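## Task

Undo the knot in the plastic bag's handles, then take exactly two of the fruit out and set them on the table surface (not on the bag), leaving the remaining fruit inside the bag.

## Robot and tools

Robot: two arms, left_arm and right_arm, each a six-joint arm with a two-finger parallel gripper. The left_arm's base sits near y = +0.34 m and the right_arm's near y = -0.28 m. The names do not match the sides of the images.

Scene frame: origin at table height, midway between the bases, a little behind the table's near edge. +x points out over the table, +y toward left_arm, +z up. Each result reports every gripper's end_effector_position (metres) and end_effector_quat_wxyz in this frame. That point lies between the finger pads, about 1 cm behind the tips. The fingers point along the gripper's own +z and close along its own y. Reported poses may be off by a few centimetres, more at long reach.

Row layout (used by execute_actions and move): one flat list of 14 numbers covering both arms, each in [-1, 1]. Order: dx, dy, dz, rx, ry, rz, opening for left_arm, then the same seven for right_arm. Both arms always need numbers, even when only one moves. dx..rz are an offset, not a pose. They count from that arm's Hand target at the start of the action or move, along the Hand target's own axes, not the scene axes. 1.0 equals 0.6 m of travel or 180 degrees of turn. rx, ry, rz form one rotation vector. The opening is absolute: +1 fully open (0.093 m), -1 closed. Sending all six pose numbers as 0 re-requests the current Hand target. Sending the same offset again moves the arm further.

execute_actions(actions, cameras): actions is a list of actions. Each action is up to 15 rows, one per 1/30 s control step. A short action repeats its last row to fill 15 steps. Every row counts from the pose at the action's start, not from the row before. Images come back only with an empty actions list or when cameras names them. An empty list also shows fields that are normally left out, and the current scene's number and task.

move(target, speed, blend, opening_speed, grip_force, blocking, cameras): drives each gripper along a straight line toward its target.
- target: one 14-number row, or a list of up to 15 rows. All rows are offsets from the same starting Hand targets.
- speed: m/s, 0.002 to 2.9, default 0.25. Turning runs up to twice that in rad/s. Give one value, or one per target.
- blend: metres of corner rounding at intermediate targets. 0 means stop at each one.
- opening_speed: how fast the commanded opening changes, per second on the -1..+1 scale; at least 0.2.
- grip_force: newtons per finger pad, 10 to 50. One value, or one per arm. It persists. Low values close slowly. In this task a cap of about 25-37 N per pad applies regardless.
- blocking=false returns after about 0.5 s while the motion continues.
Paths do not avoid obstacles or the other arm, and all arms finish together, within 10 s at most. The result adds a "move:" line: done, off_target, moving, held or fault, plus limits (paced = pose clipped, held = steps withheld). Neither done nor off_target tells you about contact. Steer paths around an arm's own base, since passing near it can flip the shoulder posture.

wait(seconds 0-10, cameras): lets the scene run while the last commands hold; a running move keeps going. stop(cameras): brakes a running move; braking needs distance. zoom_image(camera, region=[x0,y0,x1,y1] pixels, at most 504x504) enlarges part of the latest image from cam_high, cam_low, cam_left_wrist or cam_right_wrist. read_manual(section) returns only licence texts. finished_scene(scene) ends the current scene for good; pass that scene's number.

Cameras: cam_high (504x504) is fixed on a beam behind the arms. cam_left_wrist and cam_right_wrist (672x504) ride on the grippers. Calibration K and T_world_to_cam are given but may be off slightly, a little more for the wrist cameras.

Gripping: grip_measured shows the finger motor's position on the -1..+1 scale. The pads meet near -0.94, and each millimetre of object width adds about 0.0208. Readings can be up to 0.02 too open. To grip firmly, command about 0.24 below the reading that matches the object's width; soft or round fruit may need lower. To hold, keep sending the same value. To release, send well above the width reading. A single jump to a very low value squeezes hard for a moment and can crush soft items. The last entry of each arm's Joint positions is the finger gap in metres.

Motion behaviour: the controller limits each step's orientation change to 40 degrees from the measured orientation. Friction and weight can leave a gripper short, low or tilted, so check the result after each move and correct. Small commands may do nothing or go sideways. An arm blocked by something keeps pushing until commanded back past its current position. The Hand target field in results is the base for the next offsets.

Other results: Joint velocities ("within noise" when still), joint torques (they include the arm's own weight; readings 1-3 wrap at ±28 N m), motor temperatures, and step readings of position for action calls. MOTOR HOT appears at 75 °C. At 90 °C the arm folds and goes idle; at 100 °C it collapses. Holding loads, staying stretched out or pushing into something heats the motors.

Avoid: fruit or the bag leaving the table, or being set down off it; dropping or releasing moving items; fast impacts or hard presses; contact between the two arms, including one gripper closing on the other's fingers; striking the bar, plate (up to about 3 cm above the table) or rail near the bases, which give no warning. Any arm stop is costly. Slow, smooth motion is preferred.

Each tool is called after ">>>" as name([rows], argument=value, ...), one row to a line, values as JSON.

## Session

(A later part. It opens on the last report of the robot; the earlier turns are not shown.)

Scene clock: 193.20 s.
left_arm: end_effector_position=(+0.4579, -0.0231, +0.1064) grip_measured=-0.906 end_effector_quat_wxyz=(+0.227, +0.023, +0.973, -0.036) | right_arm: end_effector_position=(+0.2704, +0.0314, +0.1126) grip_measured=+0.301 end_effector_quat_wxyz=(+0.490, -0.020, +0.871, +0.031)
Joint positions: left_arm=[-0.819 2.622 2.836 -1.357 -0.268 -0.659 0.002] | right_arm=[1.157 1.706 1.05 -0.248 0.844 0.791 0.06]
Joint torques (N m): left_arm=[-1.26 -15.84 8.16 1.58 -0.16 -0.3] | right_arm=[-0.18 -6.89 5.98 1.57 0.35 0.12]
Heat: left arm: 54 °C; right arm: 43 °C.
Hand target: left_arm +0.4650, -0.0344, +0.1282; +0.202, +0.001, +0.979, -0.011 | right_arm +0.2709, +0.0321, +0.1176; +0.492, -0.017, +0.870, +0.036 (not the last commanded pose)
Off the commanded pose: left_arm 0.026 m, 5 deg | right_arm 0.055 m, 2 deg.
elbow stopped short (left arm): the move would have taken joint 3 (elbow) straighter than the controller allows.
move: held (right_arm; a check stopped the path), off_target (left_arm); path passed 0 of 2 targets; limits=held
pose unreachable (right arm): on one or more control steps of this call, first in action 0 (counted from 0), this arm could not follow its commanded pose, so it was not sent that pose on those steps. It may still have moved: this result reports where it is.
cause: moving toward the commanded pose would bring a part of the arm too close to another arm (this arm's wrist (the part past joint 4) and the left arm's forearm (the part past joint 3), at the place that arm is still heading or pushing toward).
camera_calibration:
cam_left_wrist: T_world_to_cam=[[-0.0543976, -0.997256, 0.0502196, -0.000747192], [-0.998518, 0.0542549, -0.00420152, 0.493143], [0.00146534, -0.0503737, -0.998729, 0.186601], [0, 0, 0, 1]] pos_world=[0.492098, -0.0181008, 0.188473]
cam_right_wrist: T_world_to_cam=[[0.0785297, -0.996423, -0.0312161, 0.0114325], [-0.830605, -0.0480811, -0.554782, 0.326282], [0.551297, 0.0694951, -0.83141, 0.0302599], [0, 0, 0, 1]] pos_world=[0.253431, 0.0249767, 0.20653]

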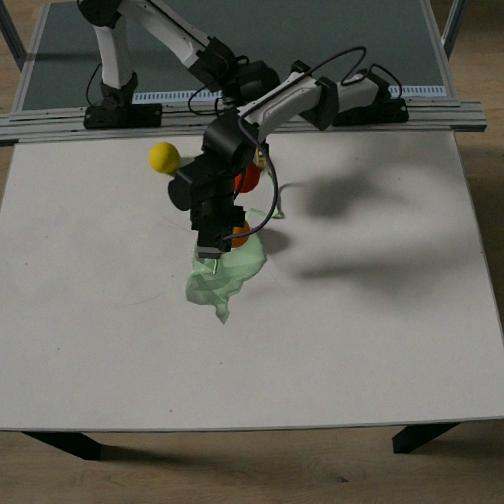

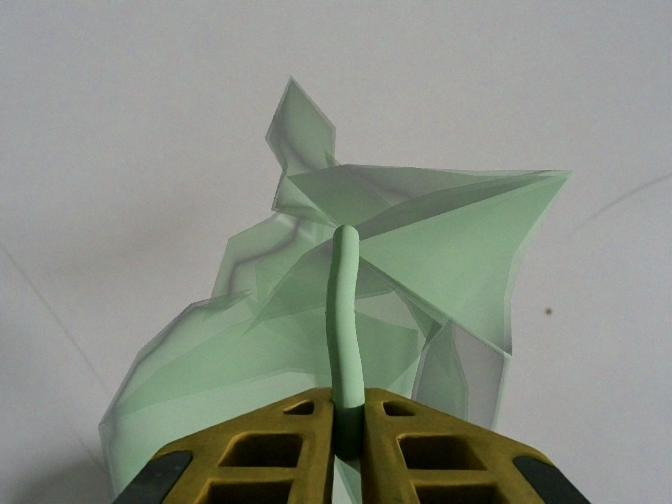

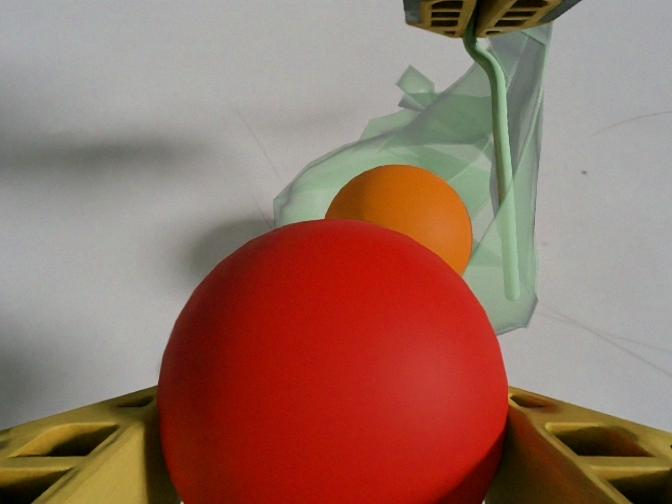

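>>> move([
  [0,0,0,0,0,0,-1,0.062,0,0.114,0,0,0,0.3],
  [0,0,0,0,0,0,-1,0.005,-0.033,0.225,0,0,0,0.3],
], speed=0.07, blend=0.01, cameras=["all"])

>>> zoom_image(camera="cam_high", region=[140, 130, 320, 340])

Scene clock: 196.20 s.
left_arm: end_effector_position=(+0.4579, -0.0231, +0.1064) grip_measured=-0.906 end_effector_quat_wxyz=(+0.227, +0.023, +0.973, -0.036) | right_arm: end_effector_position=(+0.3807, +0.0106, +0.0418) grip_measured=+0.301 end_effector_quat_wxyz=(+0.489, -0.011, +0.872, +0.018)
Joint positions: left_arm=[-0.819 2.622 2.836 -1.357 -0.268 -0.659 0.002] | right_arm=[0.87 1.993 1.064 0.196 0.669 0.524 0.06]
Joint torques (N m): left_arm=[-1.11 -15.9 8.12 1.56 -0.2 -0.32] | right_arm=[-0.21 -6.38 7.15 2.15 -0.06 0.06]
Heat: left arm: 54 °C; right arm: 43 °C.
Hand target: left_arm +0.4650, -0.0344, +0.1282; +0.202, +0.001, +0.979, -0.011 | right_arm +0.3860, +0.0230, +0.0449; +0.492, -0.017, +0.870, +0.036
Off the commanded pose: left_arm 0.026 m, 5 deg | right_arm 0.014 m, 2 deg.
elbow stopped short (left arm): the move would have taken joint 3 (elbow) straighter than the controller allows.
move: off_target (left_arm, right_arm)
camera_calibration:
cam_left_wrist: T_world_to_cam=[[-0.0543976, -0.997256, 0.0502196, -0.000747192], [-0.998518, 0.0542549, -0.00420152, 0.493143], [0.00146534, -0.0503737, -0.998729, 0.186601], [0, 0, 0, 1]] pos_world=[0.492098, -0.0181008, 0.188473]
cam_right_wrist: T_world_to_cam=[[0.0514704, -0.998525, -0.0172979, -0.010385], [-0.833141, -0.033382, -0.552052, 0.378197], [0.55066, 0.0428259, -0.83363, -0.0872636], [0, 0, 0, 1]] pos_world=[0.363679, 0.00599245, 0.135859]

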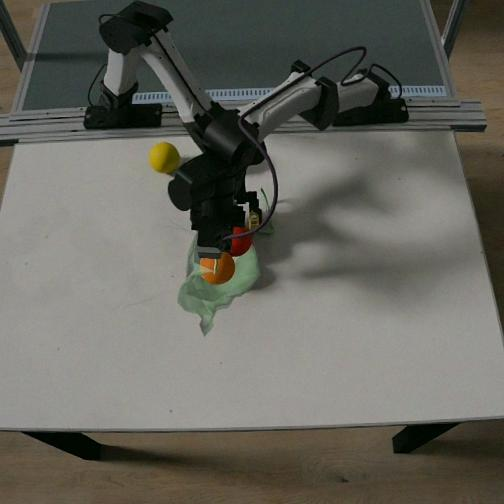

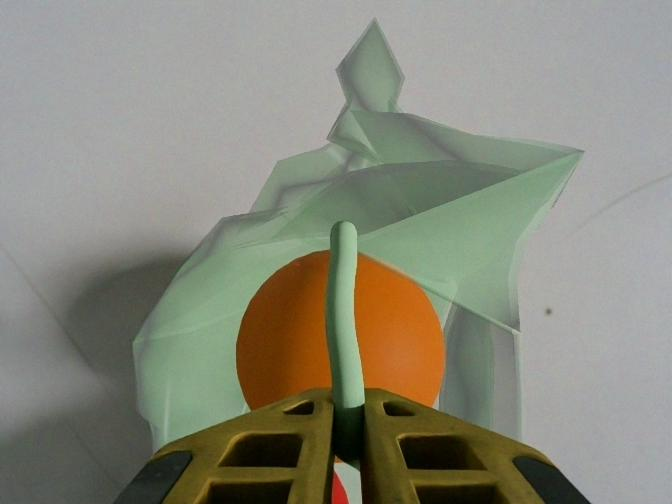

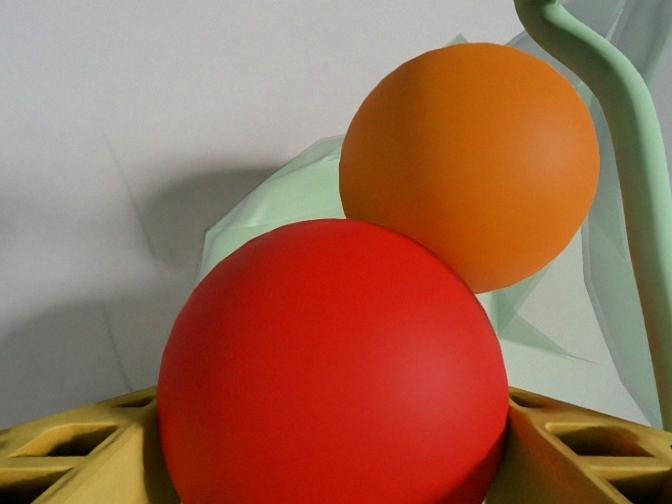

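Scaled by 2.400 from the camera's 504x504 image, which has a finer 720x720 frame.

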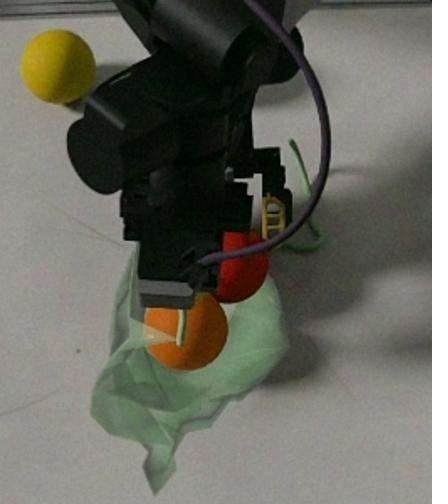

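>>> move(target=[0,0,0,0,0,0,-1,-0.02,0.01,0.036,0,0,0,0.3], speed=0.05)

>>> move(target=[0,0,0,0,0,0,-1,0,0,0,0,0,0,0.9], opening_speed=0.5, cameras=["all"])

Scene clock: 197.53 s.
left_arm: end_effector_position=(+0.4651, -0.0254, +0.1103) grip_measured=-0.906 end_effector_quat_wxyz=(+0.245, +0.018, +0.968, -0.040) | right_arm: end_effector_position=(+0.3988, +0.0248, +0.0401) grip_measured=+0.301 end_effector_quat_wxyz=(+0.490, -0.013, +0.871, +0.026)
Joint positions: left_arm=[-0.819 2.622 2.836 -1.324 -0.288 -0.659 0.002] | right_arm=[0.854 2.06 1.153 0.196 0.646 0.508 0.06]
Joint torques (N m): left_arm=[-1.14 -15.9 8.16 1.35 0 -0.27] | right_arm=[-1.17 -7.04 7.98 2.03 -0.05 -0.08]
Heat: left arm: 54 °C; right arm: 43 °C.
Hand target: left_arm +0.4650, -0.0344, +0.1282; +0.203, +0.001, +0.979, -0.011 | right_arm +0.4102, +0.0307, +0.0443; +0.492, -0.017, +0.870, +0.036
Off the commanded pose: left_arm 0.020 m, 6 deg | right_arm 0.014 m, 1 deg.
elbow stopped short (left arm): the move would have taken joint 3 (elbow) straighter than the controller allows.
move: off_target (left_arm, right_arm)

Scene clock: 199.23 s.
left_arm: end_effector_position=(+0.4653, -0.0256, +0.1104) grip_measured=-0.906 end_effector_quat_wxyz=(+0.246, +0.018, +0.968, -0.040) | right_arm: end_effector_position=(+0.3988, +0.0261, +0.0402) grip_measured=+0.897 end_effector_quat_wxyz=(+0.489, -0.014, +0.872, +0.029)
Joint positions: left_arm=[-0.819 2.622 2.836 -1.323 -0.288 -0.659 0.002] | right_arm=[0.854 2.06 1.155 0.196 0.639 0.507 0.088]
Joint torques (N m): left_arm=[-1.16 -15.84 8.01 1.32 0 -0.3] | right_arm=[-1.21 -7.09 8.1 2 -0.03 -0.07]
Heat: left arm: 54 °C; right arm: 43 °C.
Hand target: left_arm +0.4650, -0.0344, +0.1282; +0.202, +0.001, +0.979, -0.011 | right_arm +0.4102, +0.0306, +0.0443; +0.492, -0.017, +0.870, +0.036
Off the commanded pose: left_arm 0.020 m, 6 deg | right_arm 0.013 m, 1 deg.
elbow stopped short (left arm): the move would have taken joint 3 (elbow) straighter than the controller allows.
move: off_target (left_arm, right_arm)
camera_calibration:
cam_left_wrist: T_world_to_cam=[[-0.0475382, -0.997148, 0.0586208, -0.00704437], [-0.998093, 0.0451065, -0.0421296, 0.50438], [0.0393653, -0.0605118, -0.997391, 0.172398], [0, 0, 0, 1]] pos_world=[0.496297, -0.019343, 0.19361]
cam_right_wrist: T_world_to_cam=[[0.0673251, -0.997182, -0.0331024, -0.00164354], [-0.831904, -0.0377879, -0.553632, 0.39263], [0.550821, 0.0648113, -0.832103, -0.0999765], [0, 0, 0, 1]] pos_world=[0.38181, 0.0196774, 0.134127]

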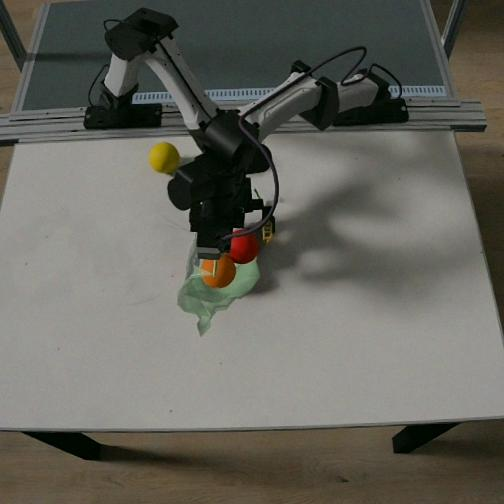

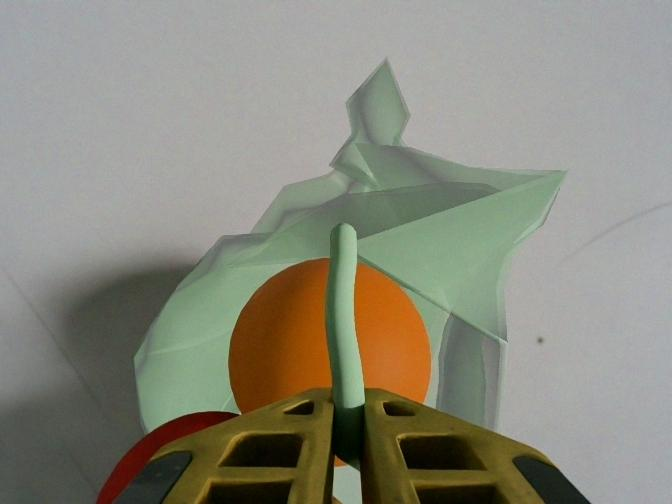

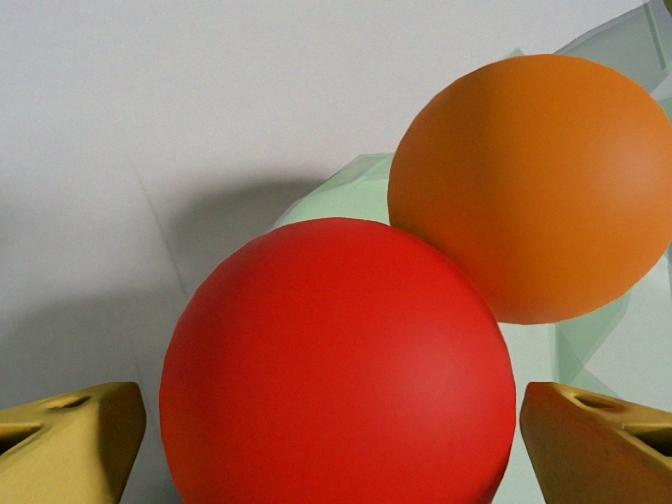

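>>> move(target=[0,0,0,0,0,0,-1,0.02,0,-0.06,0,0,0,0.9], speed=0.05, cameras=["cam_right_wrist"])

Scene clock: 201.10 s.
left_arm: end_effector_position=(+0.4653, -0.0256, +0.1104) grip_measured=-0.906 end_effector_quat_wxyz=(+0.246, +0.018, +0.968, -0.040) | right_arm: end_effector_position=(+0.3754, +0.0296, +0.0343) grip_measured=+0.897 end_effector_quat_wxyz=(+0.482, -0.027, +0.875, +0.032)
Joint positions: left_arm=[-0.819 2.622 2.836 -1.323 -0.288 -0.659 0.002] | right_arm=[0.897 2.028 1.093 0.196 0.647 0.529 0.088]
Joint torques (N m): left_arm=[-1.17 -15.79 8.13 1.33 0 -0.27] | right_arm=[0.16 -11.71 4.72 1.69 0.42 0.23]
Heat: left arm: 54 °C; right arm: 43 °C.
Hand target: left_arm +0.4650, -0.0344, +0.1282; +0.202, +0.001, +0.979, -0.011 | right_arm +0.3733, +0.0279, +0.0525; +0.492, -0.017, +0.870, +0.036
Off the commanded pose: left_arm 0.020 m, 6 deg | right_arm 0.018 m, 2 deg.
elbow stopped short (left arm): the move would have taken joint 3 (elbow) straighter than the controller allows.
move: off_target (left_arm, right_arm)
camera_calibration:
cam_right_wrist: T_world_to_cam=[[0.0927433, -0.995329, -0.0268286, -0.00657665], [-0.839463, -0.0636734, -0.539673, 0.373136], [0.535444, 0.0725727, -0.841447, -0.0863396], [0, 0, 0, 1]] pos_world=[0.360074, 0.0234788, 0.128545]
Images, in order (width x height): cam_right_wrist 672x504.

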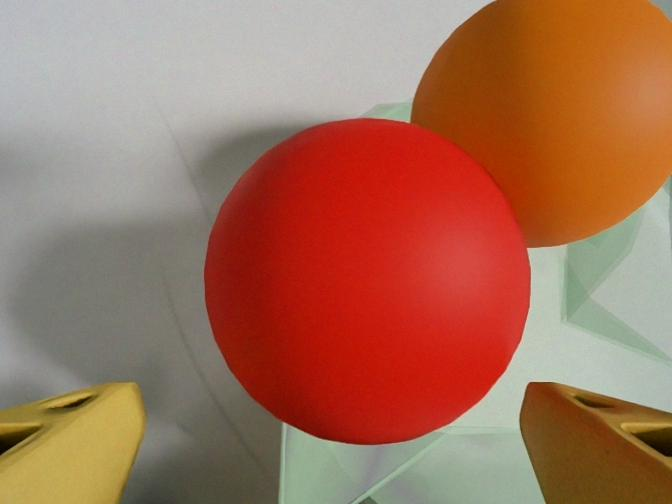

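>>> move([
  [0,0,0,0,0,0,-1,0,-0.04,0.02,0,0,0,0.7],
  [0,0,0,0,0,0,-1,0.02,-0.04,-0.08,0,0,0,1],
  [0,0,0,0,0,0,-1,0.01,-0.04,-0.2,0,0,0,1],
], speed=0.05, cameras=["all"])

>>> zoom_image(camera="cam_right_wrist", region=[200, 0, 672, 472])

Scene clock: 207.97 s.
left_arm: end_effector_position=(+0.4653, -0.0256, +0.1104) grip_measured=-0.906 end_effector_quat_wxyz=(+0.246, +0.018, +0.968, -0.040) | right_arm: end_effector_position=(+0.2703, +0.0006, +0.0972) grip_measured=+1.000 end_effector_quat_wxyz=(+0.485, -0.026, +0.873, +0.038)
Joint positions: left_arm=[-0.819 2.622 2.836 -1.323 -0.288 -0.659 0.002] | right_arm=[1.108 1.614 0.877 -0.117 0.792 0.724 0.093]
Joint torques (N m): left_arm=[-1.05 -15.9 8.03 1.31 -0.02 -0.25] | right_arm=[0.54 -7.92 5.75 1.36 0.54 0.23]
Heat: left arm: 54 °C; right arm: 42 °C.
Hand target: left_arm +0.4650, -0.0344, +0.1282; +0.202, +0.001, +0.979, -0.011 | right_arm +0.2692, -0.0055, +0.1078; +0.492, -0.017, +0.870, +0.036
Off the commanded pose: left_arm 0.020 m, 6 deg | right_arm 0.012 m, 1 deg.
elbow stopped short (left arm): the move would have taken joint 3 (elbow) straighter than the controller allows.
move: off_target (left_arm, right_arm); target 2's new opening was sent with right_arm's hand 0.013 m and 1 deg from that target
camera_calibration:
cam_left_wrist: T_world_to_cam=[[-0.0475382, -0.997148, 0.0586208, -0.00704437], [-0.998093, 0.0451065, -0.0421296, 0.50438], [0.0393653, -0.0605118, -0.997391, 0.172398], [0, 0, 0, 1]] pos_world=[0.496297, -0.019343, 0.19361]
cam_right_wrist: T_world_to_cam=[[0.0974246, -0.994524, -0.037813, -0.0241363], [-0.834821, -0.0609772, -0.547134, 0.316495], [0.541833, 0.0848714, -0.83619, 0.0226834], [0, 0, 0, 1]] pos_world=[0.254277, -0.00663036, 0.19122]

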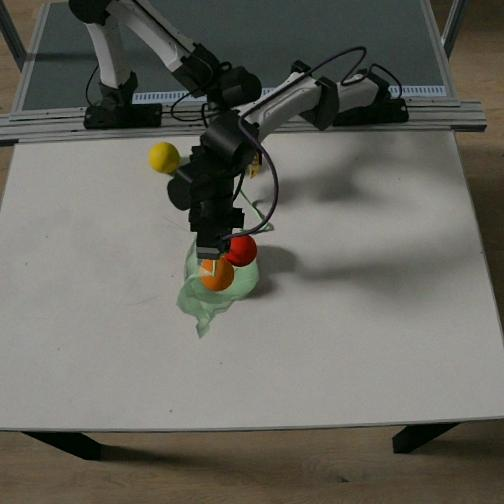

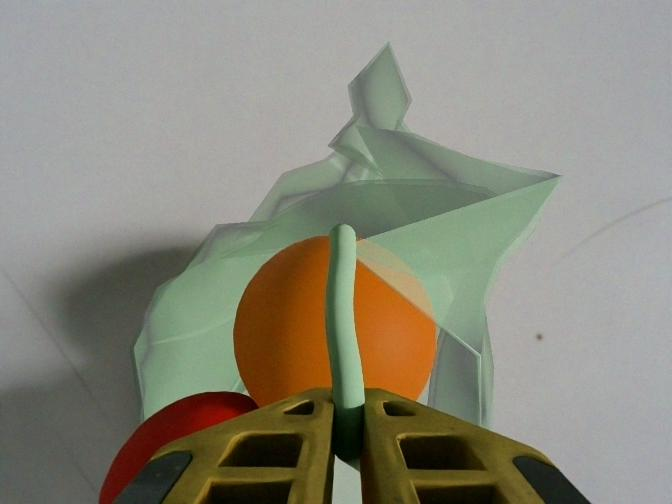

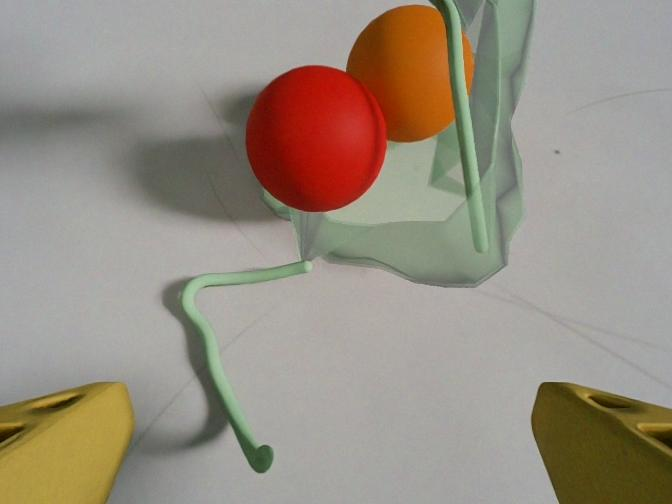

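Scaled by 1.068 from the camera's 672x504 image, which has a finer 960x720 frame.

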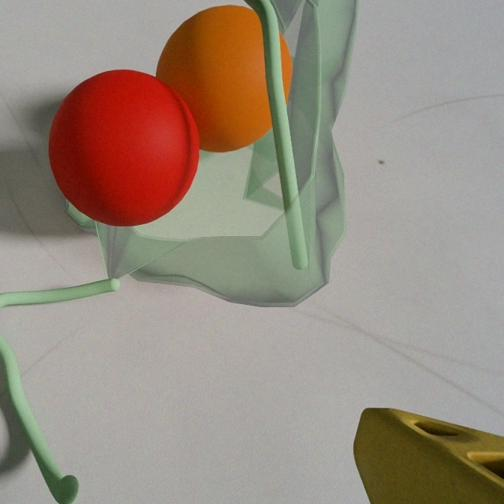

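>>> move(target=[0,0,0,0,0,0,-1,0,-0.33,-0.15,0,0,0,0], speed=0.15)

>>> move([
  [0.08,0.03,-0.12,0,0,0,-1,0,0,0,0,0,0,0],
  [0.24,0.1,-0.08,0,0,0,-1,0,0,0,0,0,0,0],
], speed=0.08, blend=0.03, cameras=["all"])

>>> zoom_image(camera="cam_high", region=[140, 130, 320, 340])

Scene clock: 210.60 s.
left_arm: end_effector_position=(+0.4653, -0.0256, +0.1104) grip_measured=-0.906 end_effector_quat_wxyz=(+0.246, +0.018, +0.968, -0.040) | right_arm: end_effector_position=(+0.2096, -0.2098, +0.1522) grip_measured=+0.003 end_effector_quat_wxyz=(+0.506, -0.003, +0.861, +0.040)
Joint positions: left_arm=[-0.819 2.622 2.836 -1.323 -0.288 -0.659 0.002] | right_arm=[0.721 0.497 0.472 -0.581 0.544 0.412 0.045]
Joint torques (N m): left_arm=[-0.99 -15.88 8.16 1.3 -0.02 -0.28] | right_arm=[-0.39 0.09 5.96 1.71 -0.08 -0.02]
Motor temperatures (°C): left_arm=[26 55 48 36 25 26 30] | right_arm=[25 40 40 42 27 24 27]
Heat: left arm: 55 °C; right arm: 42 °C.
Hand target: left_arm +0.4650, -0.0344, +0.1282; +0.202, +0.001, +0.979, -0.011 | right_arm +0.2050, -0.2099, +0.1450; +0.492, -0.017, +0.870, +0.036
Off the commanded pose: left_arm 0.020 m, 6 deg | right_arm 0.009 m, 3 deg.
elbow stopped short (left arm): the move would have taken joint 3 (elbow) straighter than the controller allows.
move: off_target (left_arm, right_arm)

Scene clock: 213.97 s.
left_arm: end_effector_position=(+0.3103, +0.0341, +0.0900) grip_measured=-0.906 end_effector_quat_wxyz=(+0.169, +0.014, +0.985, +0.020) | right_arm: end_effector_position=(+0.2095, -0.2097, +0.1522) grip_measured=+0.003 end_effector_quat_wxyz=(+0.506, -0.003, +0.862, +0.040)
Joint positions: left_arm=[-0.978 1.979 1.705 -1.088 -0.316 -0.865 0.002] | right_arm=[0.721 0.497 0.472 -0.582 0.544 0.412 0.045]
Joint torques (N m): left_arm=[-1.21 -15.47 5.55 1.12 -0.21 -0.34] | right_arm=[-0.5 0.05 5.86 1.74 -0.05 0.01]
Motor temperatures (°C): left_arm=[26 56 48 36 25 26 30] | right_arm=[25 40 40 42 27 24 27]
Heat: left arm: 56 °C; right arm: 42 °C.
Hand target: left_arm +0.3142, +0.0265, +0.1139; +0.202, +0.002, +0.979, -0.011 | right_arm +0.2050, -0.2099, +0.1450; +0.492, -0.017, +0.870, +0.036
Off the commanded pose: left_arm 0.025 m, 5 deg | right_arm 0.008 m, 2 deg.
elbow stopped short (left arm): the move would have taken joint 3 (elbow) straighter than the controller allows.
move: off_target (left_arm)
camera_calibration:
cam_left_wrist: T_world_to_cam=[[-0.0148201, -0.998371, -0.0551002, 0.0464282], [-0.993206, 0.00833752, 0.116071, 0.33177], [-0.115422, 0.056446, -0.991711, 0.205264], [0, 0, 0, 1]] pos_world=[0.353896, 0.0320001, 0.167612]
cam_right_wrist: T_world_to_cam=[[0.0595375, -0.996291, -0.0621204, -0.214146], [-0.810291, -0.01189, -0.585908, 0.294069], [0.582996, 0.0852191, -0.807993, 0.106635], [0, 0, 0, 1]] pos_world=[0.188864, -0.218942, 0.245155]

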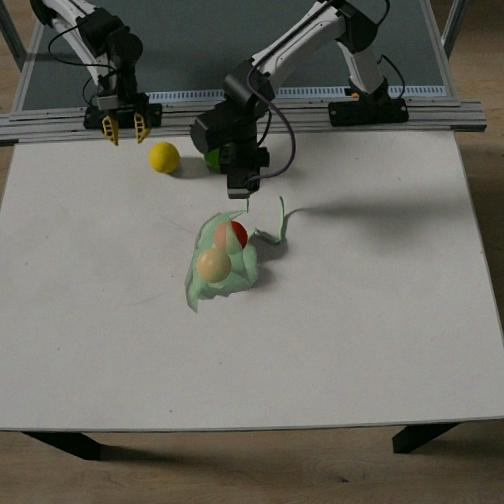

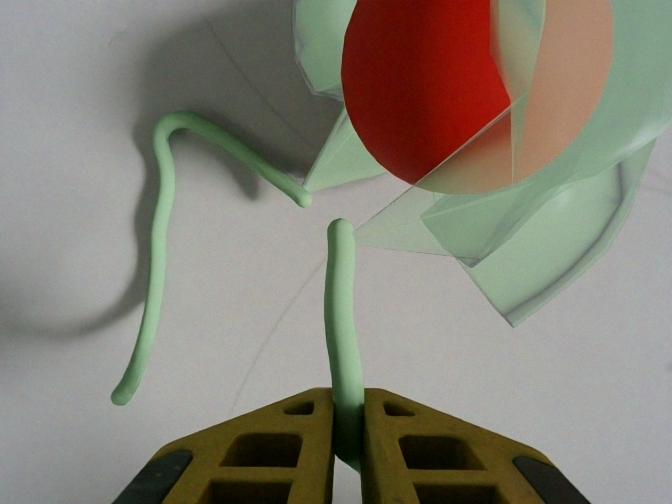

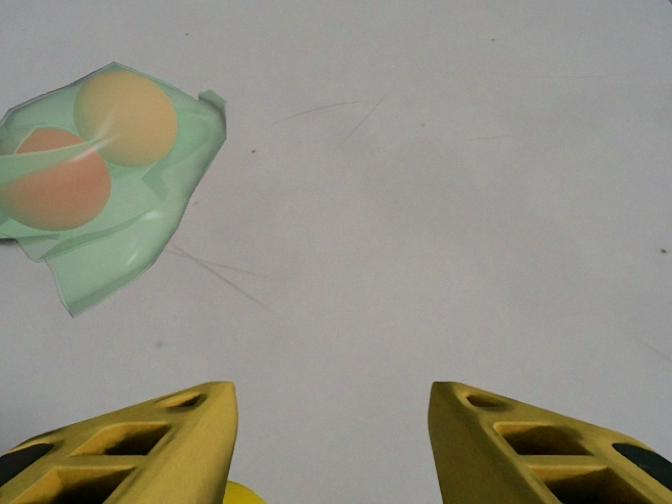

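Scaled by 2.400 from the camera's 504x504 image, which has a finer 720x720 frame.

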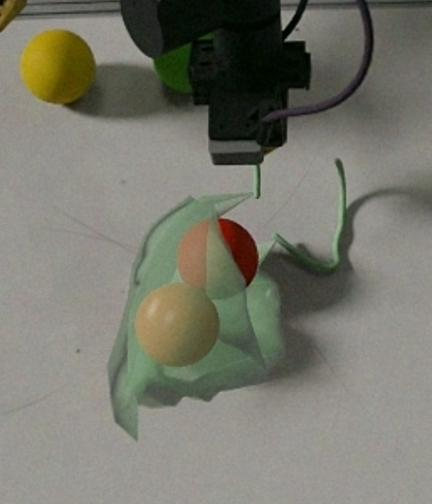

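>>> move(target=[0,0.07,0.13,0,0,0,-1,0,0,0,0,0,0,0], speed=0.06)

>>> move(target=[0,0,0,0,0,0,-0.3,0,0,0,0,0,0,0], opening_speed=0.8)

>>> move([
  [0.03,0,-0.15,0,0,0,-0.3,0,0,0,0,0,0,0],
  [0.05,0.35,-0.25,0,0,0,0,0,0,0,0,0,0,0],
], speed=0.15, blend=0.03, cameras=["all"])

>>> zoom_image(camera="cam_high", region=[140, 130, 320, 340])

Scene clock: 216.50 s.
left_arm: end_effector_position=(+0.3396, +0.0763, +0.0238) grip_measured=-0.906 end_effector_quat_wxyz=(+0.182, -0.003, +0.983, +0.021) | right_arm: end_effector_position=(+0.2095, -0.2097, +0.1522) grip_measured=+0.003 end_effector_quat_wxyz=(+0.506, -0.003, +0.862, +0.040)
Joint positions: left_arm=[-0.856 1.961 1.405 -0.754 -0.311 -0.769 0.002] | right_arm=[0.721 0.497 0.472 -0.582 0.544 0.412 0.045]
Joint torques (N m): left_arm=[-0.17 -14.11 5.48 1.23 0.09 0.11] | right_arm=[-0.53 -0.03 6.19 1.69 -0.08 -0.01]
Motor temperatures (°C): left_arm=[26 57 47 36 25 26 30] | right_arm=[25 39 40 42 27 24 27]
Heat: left arm: 57 °C; right arm: 42 °C.
Hand target: left_arm +0.3454, +0.0668, +0.0415; +0.203, +0.002, +0.979, -0.011 | right_arm +0.2050, -0.2099, +0.1450; +0.492, -0.017, +0.870, +0.036
Off the commanded pose: left_arm 0.021 m, 4 deg | right_arm 0.008 m, 2 deg.
move: off_target (left_arm)

Scene clock: 217.90 s.
left_arm: end_effector_position=(+0.3396, +0.0761, +0.0238) grip_measured=-0.302 end_effector_quat_wxyz=(+0.182, -0.003, +0.983, +0.020) | right_arm: end_effector_position=(+0.2095, -0.2097, +0.1522) grip_measured=+0.003 end_effector_quat_wxyz=(+0.506, -0.003, +0.862, +0.040)
Joint positions: left_arm=[-0.856 1.961 1.405 -0.753 -0.311 -0.768 0.031] | right_arm=[0.721 0.497 0.472 -0.582 0.544 0.412 0.045]
Joint torques (N m): left_arm=[-0.23 -14.11 5.31 1.23 0.1 0.14] | right_arm=[-0.51 0.28 6.08 1.66 -0.03 0.02]
Motor temperatures (°C): left_arm=[26 57 47 36 25 26 30] | right_arm=[25 39 40 42 27 24 27]
Heat: left arm: 57 °C; right arm: 42 °C.
Hand target: left_arm +0.3454, +0.0668, +0.0415; +0.202, +0.002, +0.979, -0.011 | right_arm +0.2050, -0.2099, +0.1450; +0.492, -0.017, +0.870, +0.036
Off the commanded pose: left_arm 0.021 m, 4 deg | right_arm 0.008 m, 2 deg.
move: off_target (left_arm)

Scene clock: 221.80 s.
left_arm: end_effector_position=(+0.2684, +0.2792, +0.1613) grip_measured=-0.002 end_effector_quat_wxyz=(+0.211, -0.009, +0.977, -0.008) | right_arm: end_effector_position=(+0.2095, -0.2097, +0.1522) grip_measured=+0.003 end_effector_quat_wxyz=(+0.506, -0.003, +0.862, +0.040)
Joint positions: left_arm=[-0.377 1.14 1.104 -1.091 -0.126 -0.315 0.045] | right_arm=[0.721 0.497 0.472 -0.582 0.544 0.412 0.045]
Joint torques (N m): left_arm=[0.18 -4.34 5.98 0.92 0.2 0.17] | right_arm=[-0.47 0.18 5.93 1.74 -0.06 0]
Motor temperatures (°C): left_arm=[25 56 47 35 25 26 30] | right_arm=[25 39 39 42 27 24 27]
Heat: left arm: 56 °C; right arm: 42 °C.
Hand target: left_arm +0.2599, +0.2799, +0.1630; +0.202, +0.001, +0.979, -0.011 | right_arm +0.2050, -0.2099, +0.1450; +0.492, -0.017, +0.870, +0.036
Off the commanded pose: left_arm 0.009 m, 2 deg | right_arm 0.008 m, 2 deg.
move: done
camera_calibration:
cam_left_wrist: T_world_to_cam=[[0.021255, -0.999734, 0.0089384, 0.274751], [-0.999279, -0.0209624, 0.0316451, 0.303154], [-0.0314493, -0.00960458, -0.999459, 0.254525], [0, 0, 0, 1]] pos_world=[0.3051, 0.283477, 0.242338]
cam_right_wrist: T_world_to_cam=[[0.0595375, -0.996291, -0.0621204, -0.214146], [-0.810291, -0.01189, -0.585908, 0.294069], [0.582996, 0.0852191, -0.807993, 0.106635], [0, 0, 0, 1]] pos_world=[0.188864, -0.218942, 0.245155]

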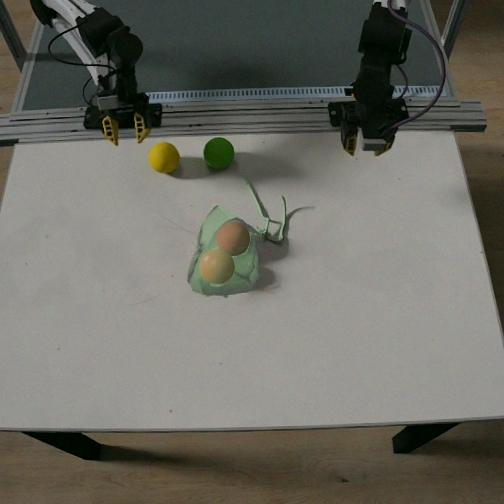

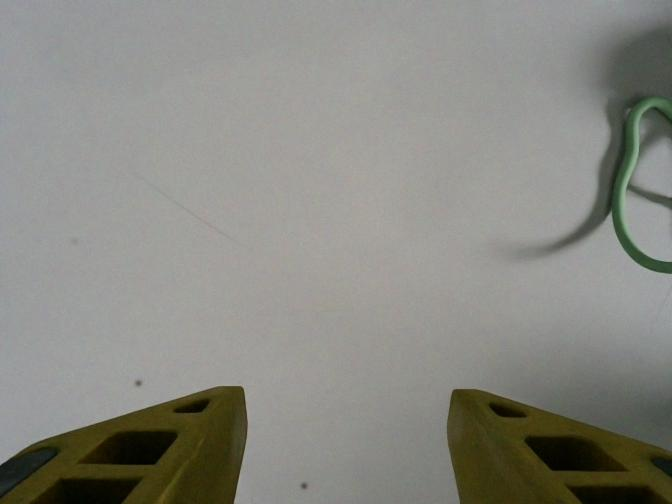

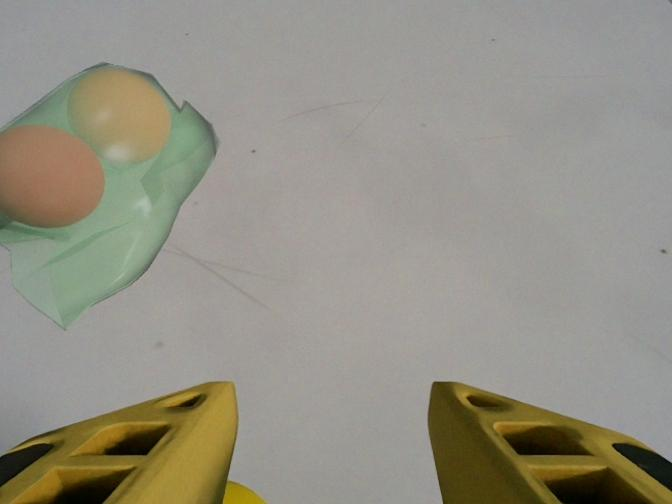

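Scaled by 2.400 from the camera's 504x504 image, which has a finer 720x720 frame.

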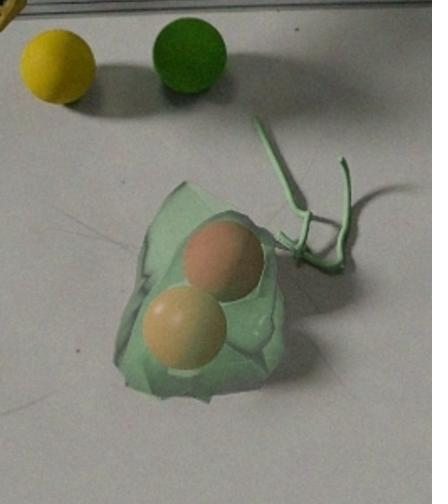

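Both covered; yellow and green out.

>>> finished_scene(scene=1)

The scene is finished: the task was done.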